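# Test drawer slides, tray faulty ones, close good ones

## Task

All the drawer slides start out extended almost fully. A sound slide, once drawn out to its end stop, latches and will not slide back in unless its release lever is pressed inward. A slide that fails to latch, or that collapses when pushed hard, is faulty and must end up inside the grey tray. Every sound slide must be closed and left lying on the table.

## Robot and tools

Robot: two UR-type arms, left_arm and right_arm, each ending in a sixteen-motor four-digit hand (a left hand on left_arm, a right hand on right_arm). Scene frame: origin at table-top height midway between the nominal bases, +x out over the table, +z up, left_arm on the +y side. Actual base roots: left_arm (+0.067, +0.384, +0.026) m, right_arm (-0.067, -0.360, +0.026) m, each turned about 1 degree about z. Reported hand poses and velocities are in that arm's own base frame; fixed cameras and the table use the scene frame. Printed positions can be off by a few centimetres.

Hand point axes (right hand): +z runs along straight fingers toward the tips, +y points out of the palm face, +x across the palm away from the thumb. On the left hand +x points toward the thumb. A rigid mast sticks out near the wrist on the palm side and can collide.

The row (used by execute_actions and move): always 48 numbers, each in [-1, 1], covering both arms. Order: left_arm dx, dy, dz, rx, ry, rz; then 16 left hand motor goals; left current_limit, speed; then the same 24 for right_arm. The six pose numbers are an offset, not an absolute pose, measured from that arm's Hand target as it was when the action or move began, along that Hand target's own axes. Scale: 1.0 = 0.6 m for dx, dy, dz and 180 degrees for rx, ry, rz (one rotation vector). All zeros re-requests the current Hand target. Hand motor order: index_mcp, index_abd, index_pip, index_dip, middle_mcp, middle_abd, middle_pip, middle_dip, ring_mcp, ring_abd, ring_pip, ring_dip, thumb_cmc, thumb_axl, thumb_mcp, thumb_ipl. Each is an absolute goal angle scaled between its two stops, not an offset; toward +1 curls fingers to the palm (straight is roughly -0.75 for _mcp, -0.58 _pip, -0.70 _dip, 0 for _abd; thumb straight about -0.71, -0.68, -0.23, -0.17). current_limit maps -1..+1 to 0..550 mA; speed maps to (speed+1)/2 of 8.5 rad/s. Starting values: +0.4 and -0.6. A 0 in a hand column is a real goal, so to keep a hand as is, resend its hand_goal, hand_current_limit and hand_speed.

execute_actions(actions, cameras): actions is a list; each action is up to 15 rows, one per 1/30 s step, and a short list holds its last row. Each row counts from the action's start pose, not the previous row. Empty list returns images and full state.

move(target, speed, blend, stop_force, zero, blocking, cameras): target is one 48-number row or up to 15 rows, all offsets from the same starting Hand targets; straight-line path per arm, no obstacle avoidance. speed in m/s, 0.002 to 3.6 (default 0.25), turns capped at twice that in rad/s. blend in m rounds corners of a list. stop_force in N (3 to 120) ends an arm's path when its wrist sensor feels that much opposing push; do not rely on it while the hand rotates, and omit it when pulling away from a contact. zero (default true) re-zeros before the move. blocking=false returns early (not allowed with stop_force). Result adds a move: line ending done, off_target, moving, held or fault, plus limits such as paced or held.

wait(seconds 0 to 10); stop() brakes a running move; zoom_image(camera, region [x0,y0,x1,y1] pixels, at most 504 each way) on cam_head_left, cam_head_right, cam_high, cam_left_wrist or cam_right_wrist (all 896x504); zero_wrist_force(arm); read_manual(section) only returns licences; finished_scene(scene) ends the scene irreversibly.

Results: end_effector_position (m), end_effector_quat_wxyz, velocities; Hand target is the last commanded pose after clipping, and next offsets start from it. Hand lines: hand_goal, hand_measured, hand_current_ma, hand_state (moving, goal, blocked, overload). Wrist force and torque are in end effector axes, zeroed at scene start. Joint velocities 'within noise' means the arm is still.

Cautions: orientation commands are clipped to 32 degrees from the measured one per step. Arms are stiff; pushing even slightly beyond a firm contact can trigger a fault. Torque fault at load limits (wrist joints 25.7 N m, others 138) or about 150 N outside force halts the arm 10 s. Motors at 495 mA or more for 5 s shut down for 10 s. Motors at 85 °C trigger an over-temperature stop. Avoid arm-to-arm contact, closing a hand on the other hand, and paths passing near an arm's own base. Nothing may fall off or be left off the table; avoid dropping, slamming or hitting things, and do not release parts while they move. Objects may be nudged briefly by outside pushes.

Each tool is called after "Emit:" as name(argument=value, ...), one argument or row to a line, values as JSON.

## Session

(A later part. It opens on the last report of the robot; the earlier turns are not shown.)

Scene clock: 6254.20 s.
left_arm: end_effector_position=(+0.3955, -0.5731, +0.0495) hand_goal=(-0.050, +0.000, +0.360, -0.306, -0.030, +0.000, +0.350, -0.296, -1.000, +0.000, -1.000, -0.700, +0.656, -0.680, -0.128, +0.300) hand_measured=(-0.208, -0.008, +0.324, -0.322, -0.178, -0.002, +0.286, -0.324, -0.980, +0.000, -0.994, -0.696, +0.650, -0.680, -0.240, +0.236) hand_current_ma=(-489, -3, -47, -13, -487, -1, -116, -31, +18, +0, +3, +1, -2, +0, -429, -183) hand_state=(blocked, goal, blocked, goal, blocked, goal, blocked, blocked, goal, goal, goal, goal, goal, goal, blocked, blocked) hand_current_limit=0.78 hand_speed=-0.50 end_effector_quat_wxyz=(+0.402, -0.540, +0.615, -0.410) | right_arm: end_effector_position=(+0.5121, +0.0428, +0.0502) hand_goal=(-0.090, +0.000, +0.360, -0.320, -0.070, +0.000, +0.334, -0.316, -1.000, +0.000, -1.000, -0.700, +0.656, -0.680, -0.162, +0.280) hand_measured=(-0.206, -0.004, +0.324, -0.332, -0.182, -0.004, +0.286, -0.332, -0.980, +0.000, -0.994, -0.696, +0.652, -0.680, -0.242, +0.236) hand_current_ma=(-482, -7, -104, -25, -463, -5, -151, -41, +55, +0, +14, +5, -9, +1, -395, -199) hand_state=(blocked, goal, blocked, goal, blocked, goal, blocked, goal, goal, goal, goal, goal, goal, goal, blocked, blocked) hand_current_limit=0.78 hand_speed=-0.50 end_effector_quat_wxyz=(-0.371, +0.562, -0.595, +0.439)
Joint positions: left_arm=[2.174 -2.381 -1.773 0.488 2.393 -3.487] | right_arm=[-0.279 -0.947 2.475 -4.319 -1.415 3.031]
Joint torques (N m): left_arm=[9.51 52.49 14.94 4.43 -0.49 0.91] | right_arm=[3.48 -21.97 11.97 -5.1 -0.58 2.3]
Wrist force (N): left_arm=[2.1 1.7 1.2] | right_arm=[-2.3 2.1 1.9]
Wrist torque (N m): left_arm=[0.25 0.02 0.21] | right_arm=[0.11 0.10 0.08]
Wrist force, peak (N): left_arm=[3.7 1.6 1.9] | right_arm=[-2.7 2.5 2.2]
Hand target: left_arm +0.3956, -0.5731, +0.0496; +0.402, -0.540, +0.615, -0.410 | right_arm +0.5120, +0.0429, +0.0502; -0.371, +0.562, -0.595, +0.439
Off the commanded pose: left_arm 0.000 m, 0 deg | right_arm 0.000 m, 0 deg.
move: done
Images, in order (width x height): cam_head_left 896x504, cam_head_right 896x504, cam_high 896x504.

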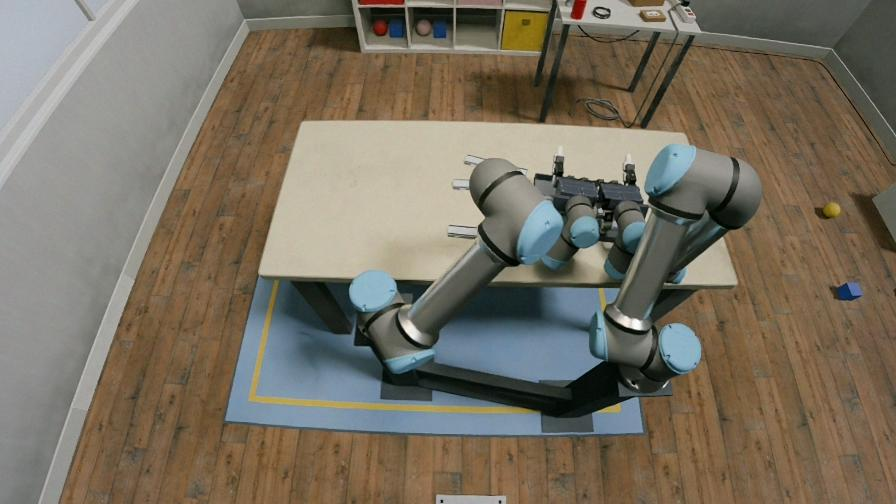

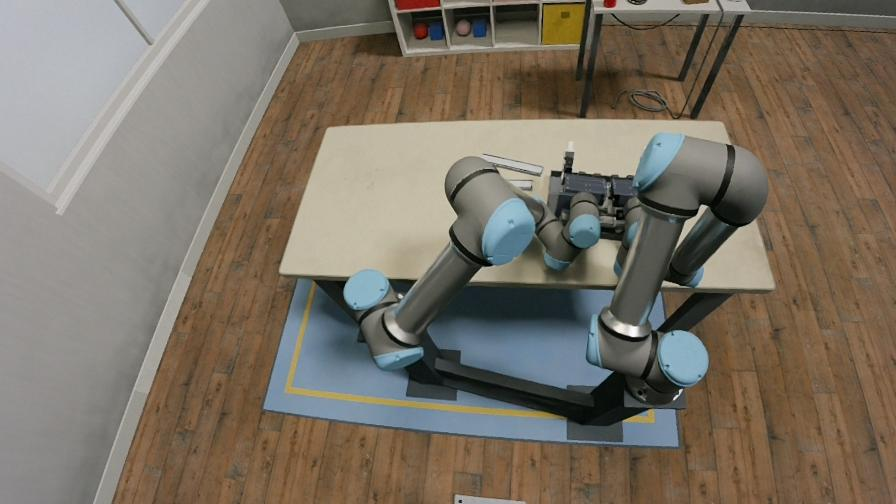

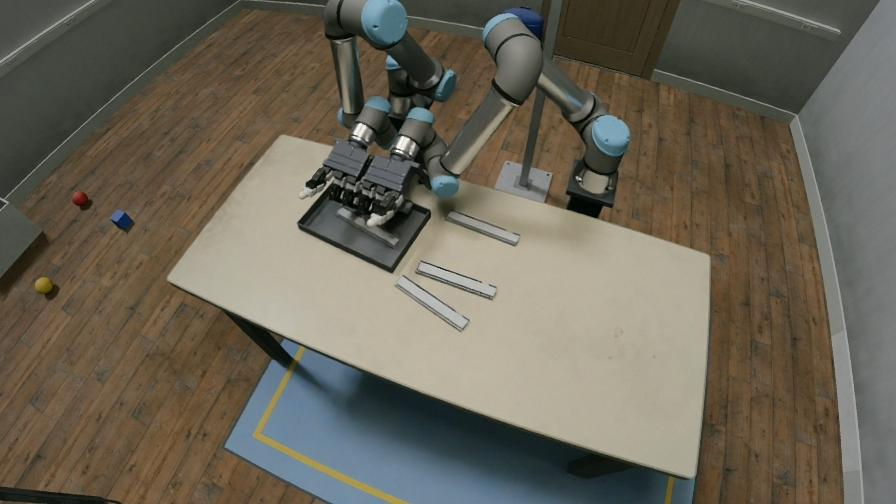

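Emit:
move(
  target=[
    [0.0196,-0.0075,0.0176,0,0,0,-0.05,0,0.36,-0.305,-0.03,0,0.35,-0.295,-1,0,-1,-0.7,0.657,-0.68,-0.128,0.3,0.78,-0.5,0.0206,-0.0052,0.0174,0,0,0,-0.09,0,0.36,-0.32,-0.07,0,0.335,-0.315,-1,0,-1,-0.7,0.657,-0.68,-0.162,0.28,0.78,-0.5],
    [0.0214,0.0238,0.029,0,0,0,-0.05,0,0.36,-0.305,-0.03,0,0.35,-0.295,-1,0,-1,-0.7,0.657,-0.68,-0.128,0.3,0.78,-0.5,0.0189,0.0261,0.0288,0,0,0,-0.09,0,0.36,-0.32,-0.07,0,0.335,-0.315,-1,0,-1,-0.7,0.657,-0.68,-0.162,0.28,0.78,-0.5],
  ],
  speed=0.05,
)

Emit:
move(
  target=[0.0026,0.0469,0.0171,0,0,0,-0.05,0,0.36,-0.305,-0.03,0,0.35,-0.295,-1,0,-1,-0.7,0.657,-0.68,-0.128,0.3,0.78,-0.5,-0.0026,0.0469,0.0171,0,0,0,-0.09,0,0.36,-0.32,-0.07,0,0.335,-0.315,-1,0,-1,-0.7,0.657,-0.68,-0.162,0.28,0.78,-0.5],
  speed=0.012,
  stop_force=4,
  cameras=["cam_high", "cam_head_right"],
)

Emit:
zoom_image(
  camera="cam_high",
  region=[290, 130, 450, 280],
)

Emit:
zoom_image(
  camera="cam_head_right",
  region=[520, 150, 680, 260],
)

Scene clock: 6285.87 s.
left_arm: end_effector_position=(+0.4060, -0.5860, +0.0297) hand_goal=(-0.050, +0.000, +0.360, -0.306, -0.030, +0.000, +0.350, -0.296, -1.000, +0.000, -1.000, -0.700, +0.656, -0.680, -0.128, +0.300) hand_measured=(-0.206, -0.008, +0.322, -0.324, -0.178, -0.002, +0.286, -0.324, -0.980, +0.000, -0.994, -0.696, +0.650, -0.680, -0.240, +0.236) hand_current_ma=(-489, -3, -50, -15, -484, +0, -116, -31, +18, +0, +3, +1, -2, +0, -432, -185) hand_state=(blocked, goal, blocked, goal, blocked, goal, blocked, blocked, goal, goal, goal, goal, goal, goal, blocked, blocked) hand_current_limit=0.78 hand_speed=-0.50 end_effector_quat_wxyz=(+0.402, -0.540, +0.615, -0.410) | right_arm: end_effector_position=(+0.5218, +0.0295, +0.0303) hand_goal=(-0.090, +0.000, +0.360, -0.320, -0.070, +0.000, +0.334, -0.316, -1.000, +0.000, -1.000, -0.700, +0.656, -0.680, -0.162, +0.280) hand_measured=(-0.206, -0.006, +0.324, -0.332, -0.180, -0.004, +0.286, -0.332, -0.980, +0.000, -0.994, -0.696, +0.650, -0.680, -0.242, +0.236) hand_current_ma=(-480, -8, -106, -27, -459, -5, -151, -41, +55, +0, +14, +5, -10, +0, -396, -200) hand_state=(blocked, goal, blocked, goal, blocked, goal, blocked, goal, goal, goal, goal, goal, goal, goal, blocked, blocked) hand_current_limit=0.78 hand_speed=-0.50 end_effector_quat_wxyz=(-0.371, +0.562, -0.595, +0.439)
Joint positions: left_arm=[2.176 -2.443 -1.715 0.492 2.391 -3.486] | right_arm=[-0.311 -0.872 2.442 -4.359 -1.384 3.019]
Joint torques (N m): left_arm=[-5.28 52.33 6.56 -0.07 2.83 -1.6] | right_arm=[10.39 -36.88 12.25 -0.85 -1.03 2.44]
Wrist force (N): left_arm=[2.1 1.9 1.7] | right_arm=[-1.7 2.5 2.0]
Wrist torque (N m): left_arm=[0.23 -0.03 0.09] | right_arm=[0.16 0.06 0.11]
Wrist force, peak (N): left_arm=[3.2 2.0 1.8] | right_arm=[-2.4 3.1 2.2]
Hand target: left_arm +0.4059, -0.5859, +0.0296; +0.402, -0.540, +0.615, -0.410 | right_arm +0.5217, +0.0295, +0.0302; -0.371, +0.562, -0.595, +0.439
Off the commanded pose: left_arm 0.000 m, 0 deg | right_arm 0.000 m, 0 deg.
move: done

Scene clock: 6288.47 s.
left_arm: end_effector_position=(+0.4059, -0.5859, +0.0139) hand_goal=(-0.050, +0.000, +0.360, -0.306, -0.030, +0.000, +0.350, -0.296, -1.000, +0.000, -1.000, -0.700, +0.656, -0.680, -0.128, +0.300) hand_measured=(-0.200, -0.006, +0.316, -0.330, -0.178, -0.002, +0.286, -0.324, -0.980, +0.000, -0.994, -0.696, +0.650, -0.682, -0.240, +0.236) hand_current_ma=(-489, -2, -63, -25, -484, +0, -116, -31, +18, +0, +3, +1, -2, +0, -432, -186) hand_state=(blocked, goal, blocked, blocked, blocked, goal, blocked, blocked, goal, goal, goal, goal, goal, goal, blocked, blocked) hand_current_limit=0.78 hand_speed=-0.50 end_effector_quat_wxyz=(+0.402, -0.540, +0.615, -0.410) | right_arm: end_effector_position=(+0.5218, +0.0295, +0.0109) hand_goal=(-0.090, +0.000, +0.360, -0.320, -0.070, +0.000, +0.334, -0.316, -1.000, +0.000, -1.000, -0.700, +0.656, -0.680, -0.162, +0.280) hand_measured=(-0.204, -0.006, +0.324, -0.332, -0.180, -0.002, +0.288, -0.330, -0.980, +0.000, -0.994, -0.696, +0.650, -0.680, -0.244, +0.234) hand_current_ma=(-473, -8, -106, -26, -457, -4, -144, -35, +55, +0, +14, +5, -10, +0, -402, -202) hand_state=(blocked, goal, blocked, goal, blocked, goal, blocked, goal, goal, goal, goal, goal, goal, goal, blocked, blocked) hand_current_limit=0.78 hand_speed=-0.50 end_effector_quat_wxyz=(-0.371, +0.562, -0.595, +0.439)
Joint positions: left_arm=[2.176 -2.474 -1.709 0.518 2.391 -3.486] | right_arm=[-0.311 -0.802 2.428 -4.415 -1.384 3.019]
Joint torques (N m): left_arm=[-1.44 56.76 4.6 -0.12 1.74 -0.74] | right_arm=[10.84 -48.38 14.93 -3.92 -1.16 2.16]
Wrist force (N): left_arm=[1.5 -0.5 1.5] | right_arm=[-0.9 2.0 2.2]
Wrist torque (N m): left_arm=[0.00 0.01 0.12] | right_arm=[0.16 0.07 0.07]
Wrist force, peak (N): left_arm=[2.2 -4.9 1.4] | right_arm=[-0.6 -4.9 0.4]
Hand target: left_arm +0.4059, -0.5859, +0.0139; +0.402, -0.540, +0.615, -0.410 (not the last commanded pose) | right_arm +0.5218, +0.0295, +0.0109; -0.371, +0.562, -0.595, +0.439 (not the last commanded pose)
Off the commanded pose: left_arm 0.014 m, 0 deg | right_arm 0.011 m, 0 deg.
move: contact (left_arm, right_arm)
Images, in order (width x height): cam_head_right 896x504, cam_high 896x504.

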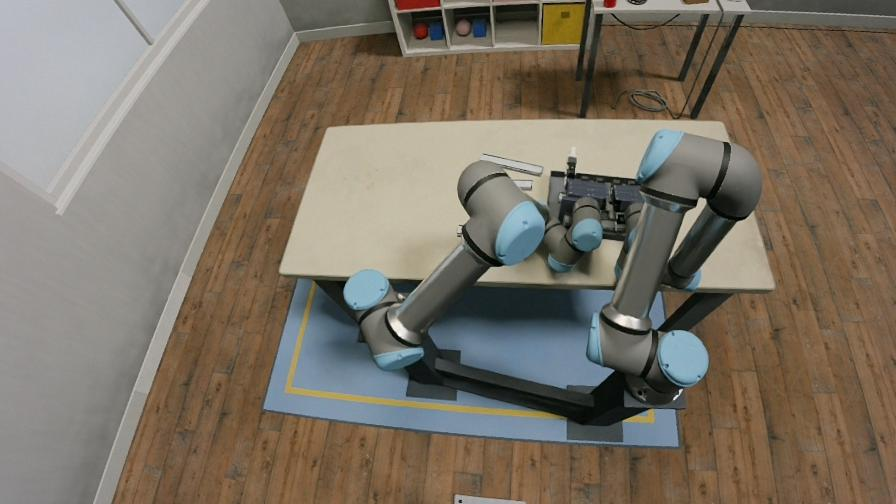

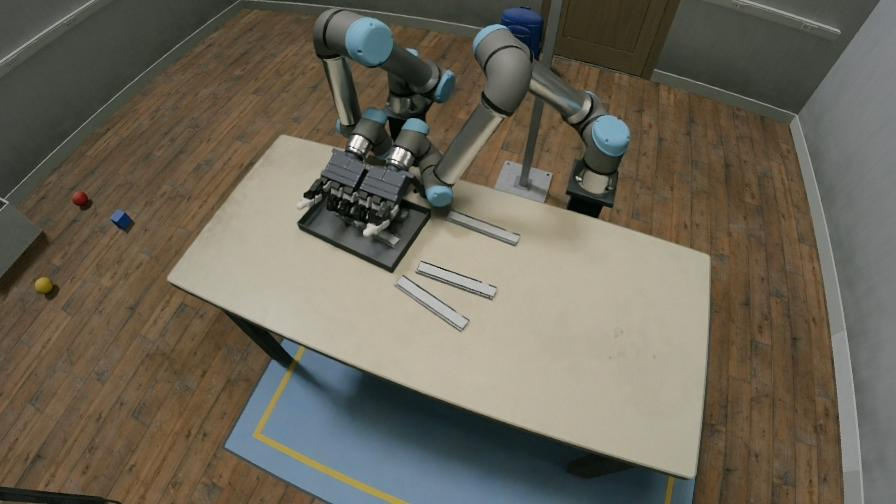

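Scaled by 3.150 from the camera's 896x504 image, which has a finer 1280x720 frame.

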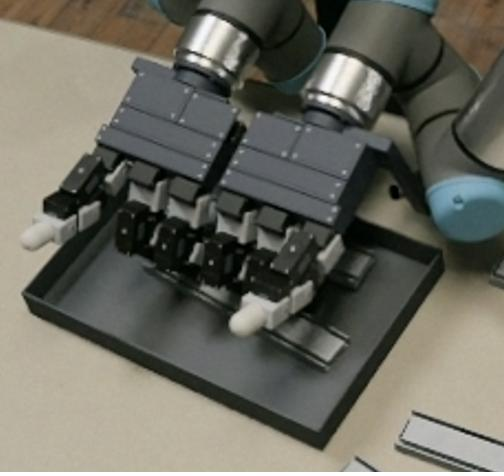

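Scaled by 3.150 from the camera's 896x504 image, which has a finer 1280x720 frame.

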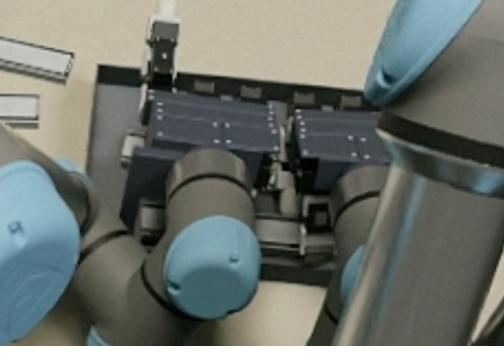

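Emit:
move(
  target=[0.0003,0.0047,0.0017,0,0,0,-0.05,0,0.36,-0.305,-0.03,0,0.35,-0.295,-1,0,-1,-0.7,0.657,-0.68,-0.128,0.3,0.78,-0.5,-0.0005,0.0094,0.0034,0,0,0,-0.09,0,0.36,-0.32,-0.07,0,0.335,-0.315,-1,0,-1,-0.7,0.657,-0.68,-0.162,0.28,0.78,-0.5],
  speed=0.01,
  stop_force=6,
)

Scene clock: 6297.53 s.
left_arm: end_effector_position=(+0.4059, -0.5860, +0.0109) hand_goal=(-0.050, +0.000, +0.360, -0.306, -0.030, +0.000, +0.350, -0.296, -1.000, +0.000, -1.000, -0.700, +0.656, -0.680, -0.128, +0.300) hand_measured=(-0.200, -0.006, +0.316, -0.330, -0.178, -0.002, +0.286, -0.324, -0.980, +0.000, -0.994, -0.696, +0.652, -0.680, -0.240, +0.236) hand_current_ma=(-490, -2, -64, -25, -484, -1, -116, -31, +18, +0, +3, +1, -2, +0, -432, -186) hand_state=(blocked, goal, blocked, blocked, blocked, goal, blocked, blocked, goal, goal, goal, goal, goal, goal, blocked, blocked) hand_current_limit=0.78 hand_speed=-0.50 end_effector_quat_wxyz=(+0.402, -0.540, +0.615, -0.410) | right_arm: end_effector_position=(+0.5217, +0.0296, +0.0105) hand_goal=(-0.090, +0.000, +0.360, -0.320, -0.070, +0.000, +0.334, -0.316, -1.000, +0.000, -1.000, -0.700, +0.656, -0.680, -0.162, +0.280) hand_measured=(-0.202, -0.006, +0.324, -0.338, -0.178, -0.002, +0.288, -0.330, -0.980, +0.000, -0.994, -0.696, +0.650, -0.680, -0.244, +0.234) hand_current_ma=(-462, -11, -107, -44, -447, -4, -140, -30, +55, +0, +14, +5, -13, +0, -408, -207) hand_state=(blocked, goal, blocked, goal, blocked, goal, blocked, goal, goal, goal, goal, goal, goal, goal, blocked, blocked) hand_current_limit=0.78 hand_speed=-0.50 end_effector_quat_wxyz=(-0.371, +0.562, -0.595, +0.439)
Joint positions: left_arm=[2.176 -2.481 -1.707 0.523 2.391 -3.486] | right_arm=[-0.311 -0.8 2.428 -4.417 -1.384 3.019]
Joint torques (N m): left_arm=[-7.55 57.21 15.43 1.18 2.32 -1.74] | right_arm=[10.21 -37.43 14.15 -3.52 -1.34 0.81]
Wrist force (N): left_arm=[0.6 -2.2 3.9] | right_arm=[-0.3 -0.8 -0.2]
Wrist torque (N m): left_arm=[-0.03 0.01 0.08] | right_arm=[0.18 0.00 0.10]
Wrist force, peak (N): left_arm=[1.9 -5.3 2.6] | right_arm=[-0.4 -9.3 -0.5]
Hand target: left_arm +0.4059, -0.5860, +0.0109; +0.402, -0.540, +0.615, -0.410 | right_arm +0.5217, +0.0296, +0.0105; -0.371, +0.562, -0.595, +0.439 (not the last commanded pose)
Off the commanded pose: left_arm 0.000 m, 0 deg | right_arm 0.006 m, 0 deg.
move: contact (right_arm)

Emit:
execute_actions(
  actions=[
    [[0,0,0,0,0,0,-0.15,0,0.335,-0.325,-0.12,0,0.31,-0.315,-1,0,-1,-0.7,0.657,-0.68,-0.2,0.26,0.78,-0.5,0,0,0,0,0,0,-0.15,0,0.34,-0.33,-0.12,0,0.31,-0.325,-1,0,-1,-0.7,0.657,-0.68,-0.21,0.255,0.78,-0.5]],
    [[0,0,0,0,0,0,-0.21,0,0.33,-0.335,-0.18,0,0.29,-0.33,-1,0,-1,-0.7,0.657,-0.68,-0.245,0.235,0.78,-0.5,0,0,0,0,0,0,-0.21,0,0.33,-0.335,-0.18,0,0.29,-0.33,-1,0,-1,-0.7,0.657,-0.68,-0.25,0.232,0.78,-0.5]],
    [[0,0,0,0,0,0,-0.274,0,0.355,-0.3478,-0.26,0,0.32,-0.3478,-1,0,-1,-0.7,0.657,-0.68,-0.28,0.215,0.78,-0.5,0,0,0,0,0,0,-0.274,0,0.355,-0.3478,-0.26,0,0.32,-0.3478,-1,0,-1,-0.7,0.657,-0.68,-0.28,0.215,0.78,-0.5]],
  ],
  cameras=["cam_high"],
)

Emit:
zoom_image(
  camera="cam_high",
  region=[290, 130, 450, 280],
)

Scene clock: 6308.97 s.
left_arm: end_effector_position=(+0.4059, -0.5860, +0.0109) hand_goal=(-0.274, +0.000, +0.354, -0.348, -0.260, +0.000, +0.320, -0.348, -1.000, +0.000, -1.000, -0.700, +0.656, -0.680, -0.280, +0.214) hand_measured=(-0.264, -0.004, +0.350, -0.346, -0.250, -0.002, +0.316, -0.346, -0.980, +0.000, -0.994, -0.696, +0.652, -0.680, -0.252, +0.224) hand_current_ma=(+7, -1, -2, +1, +7, -1, -2, +1, +18, +0, +3, +1, -2, +0, +47, +11) hand_state=(goal, goal, goal, goal, goal, goal, goal, goal, goal, goal, goal, goal, goal, goal, blocked, goal) hand_current_limit=0.78 hand_speed=-0.50 end_effector_quat_wxyz=(+0.402, -0.540, +0.615, -0.410) | right_arm: end_effector_position=(+0.5217, +0.0296, +0.0105) hand_goal=(-0.274, +0.000, +0.354, -0.348, -0.260, +0.000, +0.320, -0.348, -1.000, +0.000, -1.000, -0.700, +0.656, -0.680, -0.280, +0.214) hand_measured=(-0.260, -0.004, +0.352, -0.346, -0.222, -0.002, +0.326, -0.338, -0.980, +0.000, -0.994, -0.696, +0.650, -0.680, -0.268, +0.220) hand_current_ma=(+36, -4, -4, +5, +119, -3, +12, +21, +55, +0, +14, +5, -10, +0, +38, +17) hand_state=(goal, goal, goal, goal, blocked, goal, goal, goal, goal, goal, goal, goal, goal, goal, goal, goal) hand_current_limit=0.78 hand_speed=-0.50 end_effector_quat_wxyz=(-0.371, +0.562, -0.595, +0.439)
Joint positions: left_arm=[2.176 -2.481 -1.707 0.522 2.391 -3.486] | right_arm=[-0.311 -0.8 2.428 -4.417 -1.384 3.019]
Joint torques (N m): left_arm=[-6.02 56.09 4.79 0.69 2.21 -1.75] | right_arm=[10.36 -26.59 13.86 -2.78 -0.99 0.74]
Wrist force (N): left_arm=[0.6 -0.9 2.1] | right_arm=[-0.4 -0.5 1.6]
Wrist torque (N m): left_arm=[0.08 0.00 0.09] | right_arm=[-0.02 0.09 0.03]
Wrist force, peak (N): left_arm=[0.6 -2.2 4.0] | right_arm=[-0.7 -3.3 0.3]
Hand target: left_arm +0.4059, -0.5860, +0.0109; +0.402, -0.540, +0.615, -0.410 | right_arm +0.5217, +0.0296, +0.0105; -0.371, +0.562, -0.595, +0.439
Off the commanded pose: left_arm 0.000 m, 0 deg | right_arm 0.000 m, 0 deg.
Images, in order (width x height): cam_high 896x504.

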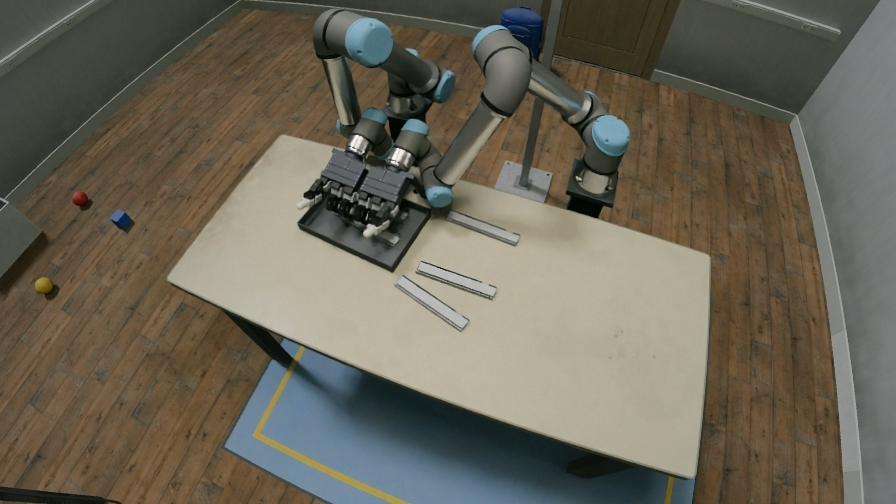

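Scaled by 3.150 from the camera's 896x504 image, which has a finer 1280x720 frame.

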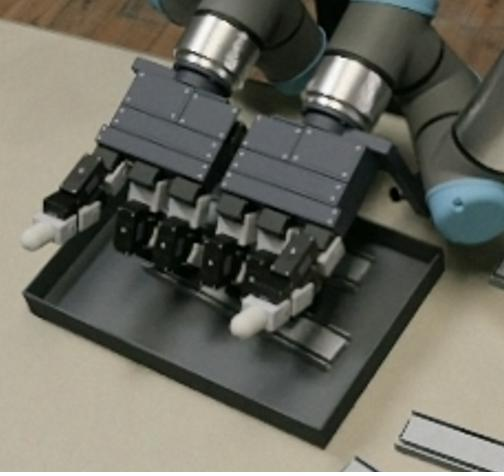

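Emit:
move(
  target=[
    [-0.0017,-0.0313,-0.0114,0,0,0,-0.274,0,0.355,-0.3478,-0.26,0,0.32,-0.3478,-1,0,-1,-0.7,0.657,-0.68,-0.27,0.215,0.78,-0.5,0.0017,-0.0313,-0.0114,0,0,0,-0.25,0,0.355,-0.3478,-0.22,0,0.32,-0.3478,-1,0,-1,-0.7,0.657,-0.68,-0.27,0.215,0.78,-0.5],
    [-0.0078,-0.1408,-0.0513,0,0,0,-0.274,0,0.355,-0.3478,-0.26,0,0.32,-0.3478,-1,0,-1,-0.7,0.657,-0.68,-0.27,0.215,0.78,-0.5,0.0078,-0.1408,-0.0513,0,0,0,-0.25,0,0.355,-0.3478,-0.22,0,0.32,-0.3478,-1,0,-1,-0.7,0.657,-0.68,-0.27,0.215,0.78,-0.5],
  ],
  speed=[0.03, 0.12],
  blend=[0.003, 0],
  cameras=["cam_high"],
)

Emit:
zoom_image(
  camera="cam_high",
  region=[290, 130, 450, 280],
)

Scene clock: 6316.27 s.
left_arm: end_effector_position=(+0.4058, -0.5860, +0.1009) hand_goal=(-0.274, +0.000, +0.354, -0.348, -0.260, +0.000, +0.320, -0.348, -1.000, +0.000, -1.000, -0.700, +0.656, -0.680, -0.270, +0.214) hand_measured=(-0.264, -0.004, +0.350, -0.346, -0.250, -0.002, +0.316, -0.346, -0.980, +0.000, -0.994, -0.696, +0.652, -0.680, -0.266, +0.216) hand_current_ma=(+7, -1, -2, +1, +7, -1, -2, +1, +18, +0, +3, +1, -1, +0, +2, +1) hand_state=(goal, goal, goal, goal, goal, goal, goal, goal, goal, goal, goal, goal, goal, goal, goal, goal) hand_current_limit=0.78 hand_speed=-0.50 end_effector_quat_wxyz=(+0.402, -0.540, +0.615, -0.410) | right_arm: end_effector_position=(+0.5214, +0.0295, +0.1005) hand_goal=(-0.250, +0.000, +0.354, -0.348, -0.220, +0.000, +0.320, -0.348, -1.000, +0.000, -1.000, -0.700, +0.656, -0.680, -0.270, +0.214) hand_measured=(-0.248, -0.002, +0.352, -0.346, -0.214, -0.002, +0.322, -0.346, -0.980, +0.000, -0.994, -0.696, +0.652, -0.680, -0.266, +0.216) hand_current_ma=(+3, -4, -4, +3, +13, -3, +2, +3, +55, +0, +14, +5, -8, +0, +9, +4) hand_state=(goal, goal, goal, goal, goal, goal, goal, goal, goal, goal, goal, goal, goal, goal, goal, goal) hand_current_limit=0.78 hand_speed=-0.50 end_effector_quat_wxyz=(-0.371, +0.562, -0.595, +0.439)
Joint positions: left_arm=[2.176 -2.304 -1.726 0.364 2.391 -3.486] | right_arm=[-0.312 -1.131 2.464 -4.122 -1.383 3.019]
Joint torques (N m): left_arm=[-4.92 54.15 23.1 2.39 1.99 -1.99] | right_arm=[-11.47 -41.78 -20.14 -0.28 0.72 -2.31]
Wrist force (N): left_arm=[0.6 -0.1 0.9] | right_arm=[-0.5 0.3 1.4]
Wrist torque (N m): left_arm=[0.10 0.02 0.17] | right_arm=[0.01 0.08 0.03]
Wrist force, peak (N): left_arm=[0.5 -1.4 2.5] | right_arm=[-0.3 1.4 1.8]
Hand target: left_arm +0.4059, -0.5860, +0.1009; +0.402, -0.540, +0.615, -0.410 | right_arm +0.5214, +0.0295, +0.1005; -0.371, +0.562, -0.595, +0.439
Off the commanded pose: left_arm 0.000 m, 0 deg | right_arm 0.000 m, 0 deg.
move: done
Images, in order (width x height): cam_high 896x504.

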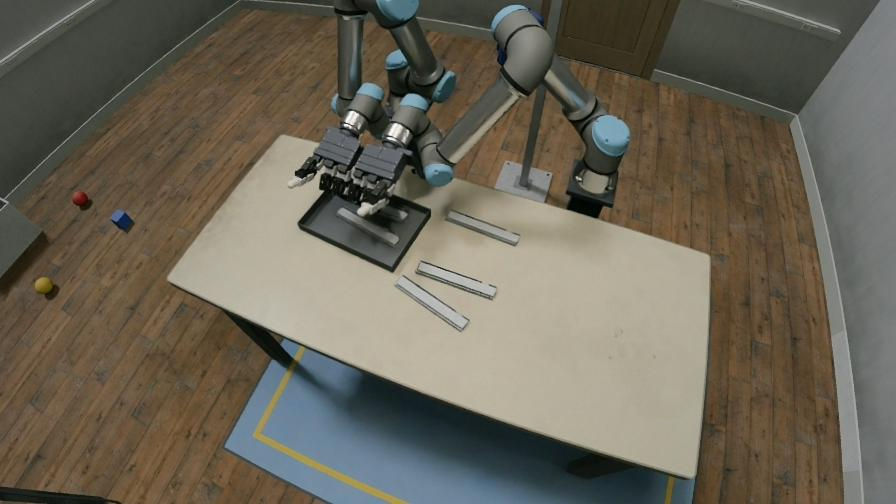

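Scaled by 3.150 from the camera's 896x504 image, which has a finer 1280x720 frame.

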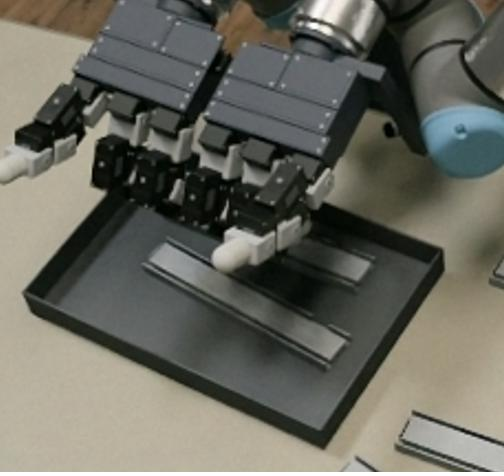

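Emit:
move(
  target=[-0.3381,-0.0984,-0.0685,0,0,0,-0.274,0,0.355,-0.3478,-0.26,0,0.32,-0.3478,-1,0,-1,-0.7,0.657,-0.68,-0.27,0.215,0.7,-0.5,0.2225,-0.1215,-0.0228,0,0,0,-0.25,0,0.355,-0.3478,-0.22,0,0.32,-0.3478,-1,0,-1,-0.7,0.657,-0.68,-0.27,0.215,0.7,-0.5],
  speed=0.3,
  cameras=["cam_high", "cam_head_right", "cam_head_left"],
)

Emit:
zoom_image(
  camera="cam_high",
  region=[290, 150, 530, 330],
)

Emit:
zoom_image(
  camera="cam_head_left",
  region=[430, 140, 650, 270],
)

Scene clock: 6325.70 s.
left_arm: end_effector_position=(+0.4060, -0.3862, +0.1810) hand_goal=(-0.274, +0.000, +0.354, -0.348, -0.260, +0.000, +0.320, -0.348, -1.000, +0.000, -1.000, -0.700, +0.656, -0.680, -0.270, +0.214) hand_measured=(-0.264, -0.004, +0.350, -0.346, -0.250, -0.002, +0.316, -0.346, -0.980, +0.000, -0.994, -0.696, +0.654, -0.680, -0.266, +0.216) hand_current_ma=(+7, -1, -1, +1, +7, -1, -2, +1, +18, +0, +3, +1, +0, +0, +2, +1) hand_state=(goal, goal, goal, goal, goal, goal, goal, goal, goal, goal, goal, goal, goal, goal, goal, goal) hand_current_limit=0.70 hand_speed=-0.50 end_effector_quat_wxyz=(+0.402, -0.540, +0.615, -0.410) | right_arm: end_effector_position=(+0.5212, -0.1006, +0.1805) hand_goal=(-0.250, +0.000, +0.354, -0.348, -0.220, +0.000, +0.320, -0.348, -1.000, +0.000, -1.000, -0.700, +0.656, -0.680, -0.270, +0.214) hand_measured=(-0.248, -0.002, +0.352, -0.346, -0.214, -0.002, +0.322, -0.346, -0.980, +0.000, -0.994, -0.696, +0.654, -0.680, -0.266, +0.216) hand_current_ma=(+3, -3, -4, +3, +13, -3, +2, +3, +55, +0, +14, +5, -4, +0, +9, +4) hand_state=(goal, goal, goal, goal, goal, goal, goal, goal, goal, goal, goal, goal, goal, goal, goal, goal) hand_current_limit=0.70 hand_speed=-0.50 end_effector_quat_wxyz=(-0.371, +0.562, -0.595, +0.439)
Joint positions: left_arm=[2.454 -1.875 -2.216 0.531 2.143 -3.322] | right_arm=[-0.678 -1.394 2.409 -3.753 -1.042 2.875]
Joint torques (N m): left_arm=[8.27 35.8 5.61 1.24 -1.31 0.69] | right_arm=[-10.46 -19.77 1.91 0.22 1.97 1.5]
Wrist force (N): left_arm=[0.8 -0.1 1.2] | right_arm=[-0.3 0.0 1.5]
Wrist torque (N m): left_arm=[0.08 -0.01 0.33] | right_arm=[-0.03 0.06 -0.04]
Wrist force, peak (N): left_arm=[2.6 0.7 1.2] | right_arm=[-1.9 1.0 1.8]
Hand target: left_arm +0.4060, -0.3862, +0.1810; +0.402, -0.540, +0.615, -0.410 | right_arm +0.5211, -0.1006, +0.1804; -0.371, +0.562, -0.595, +0.439
Off the commanded pose: left_arm 0.000 m, 0 deg | right_arm 0.000 m, 0 deg.
move: done
Images, in order (width x height): cam_head_left 896x504, cam_head_right 896x504, cam_high 896x504.

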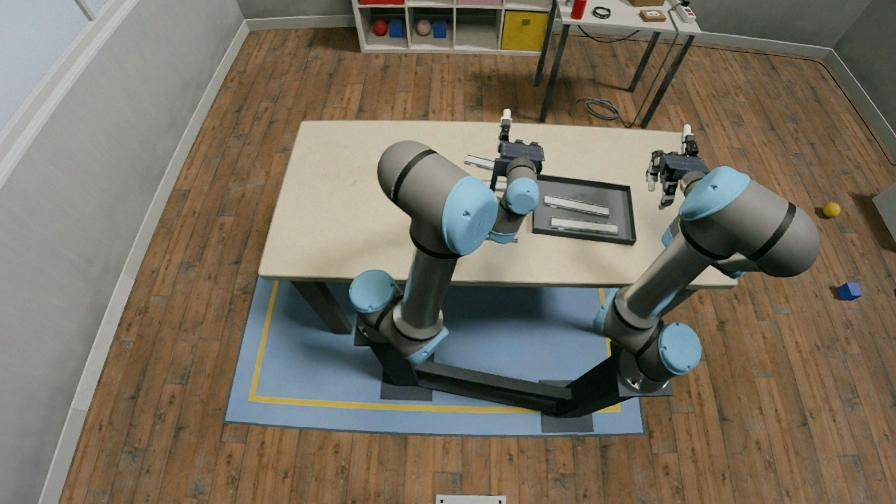

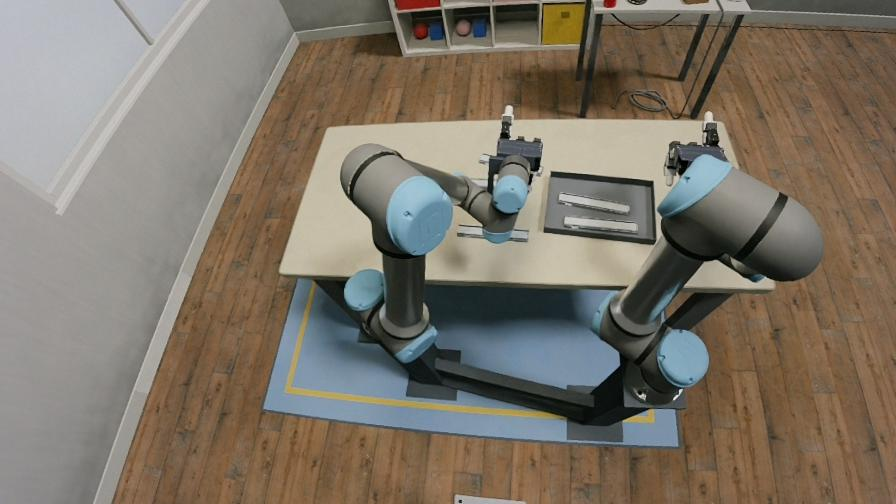

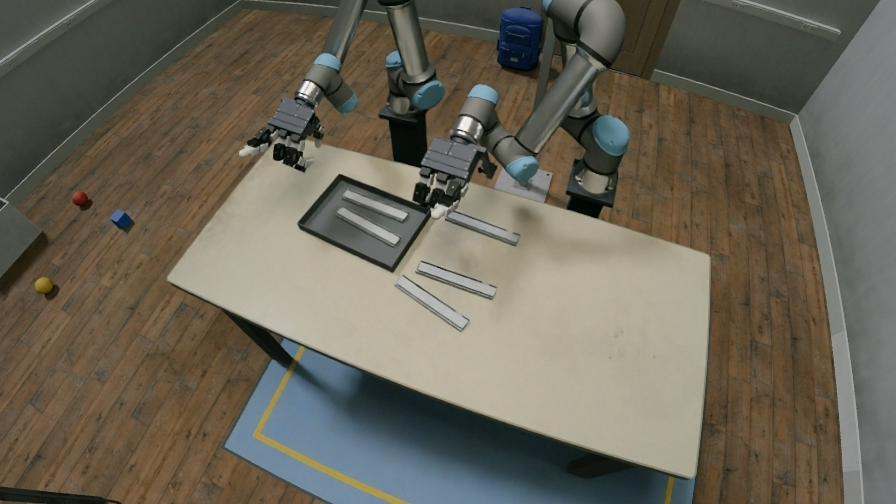

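Scaled by 2.100 from the camera's 896x504 image, which has a finer 1280x720 frame.

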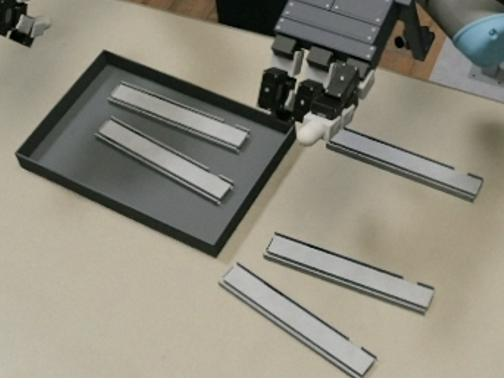

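Scaled by 2.291 from the camera's 896x504 image, which has a finer 1280x720 frame.

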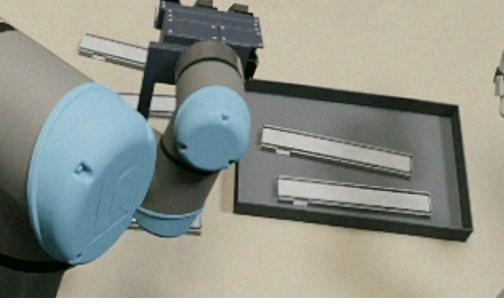

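Emit:
zoom_image(
  camera="cam_high",
  region=[385, 200, 525, 340],
)

Scaled by 3.600 from the camera's 896x504 image, which has a finer 1280x720 frame.

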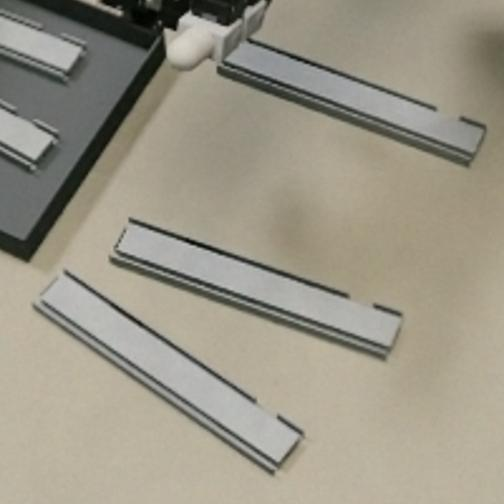

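Emit:
finished_scene(
  scene=1,
)

The scene is finished: the task was done.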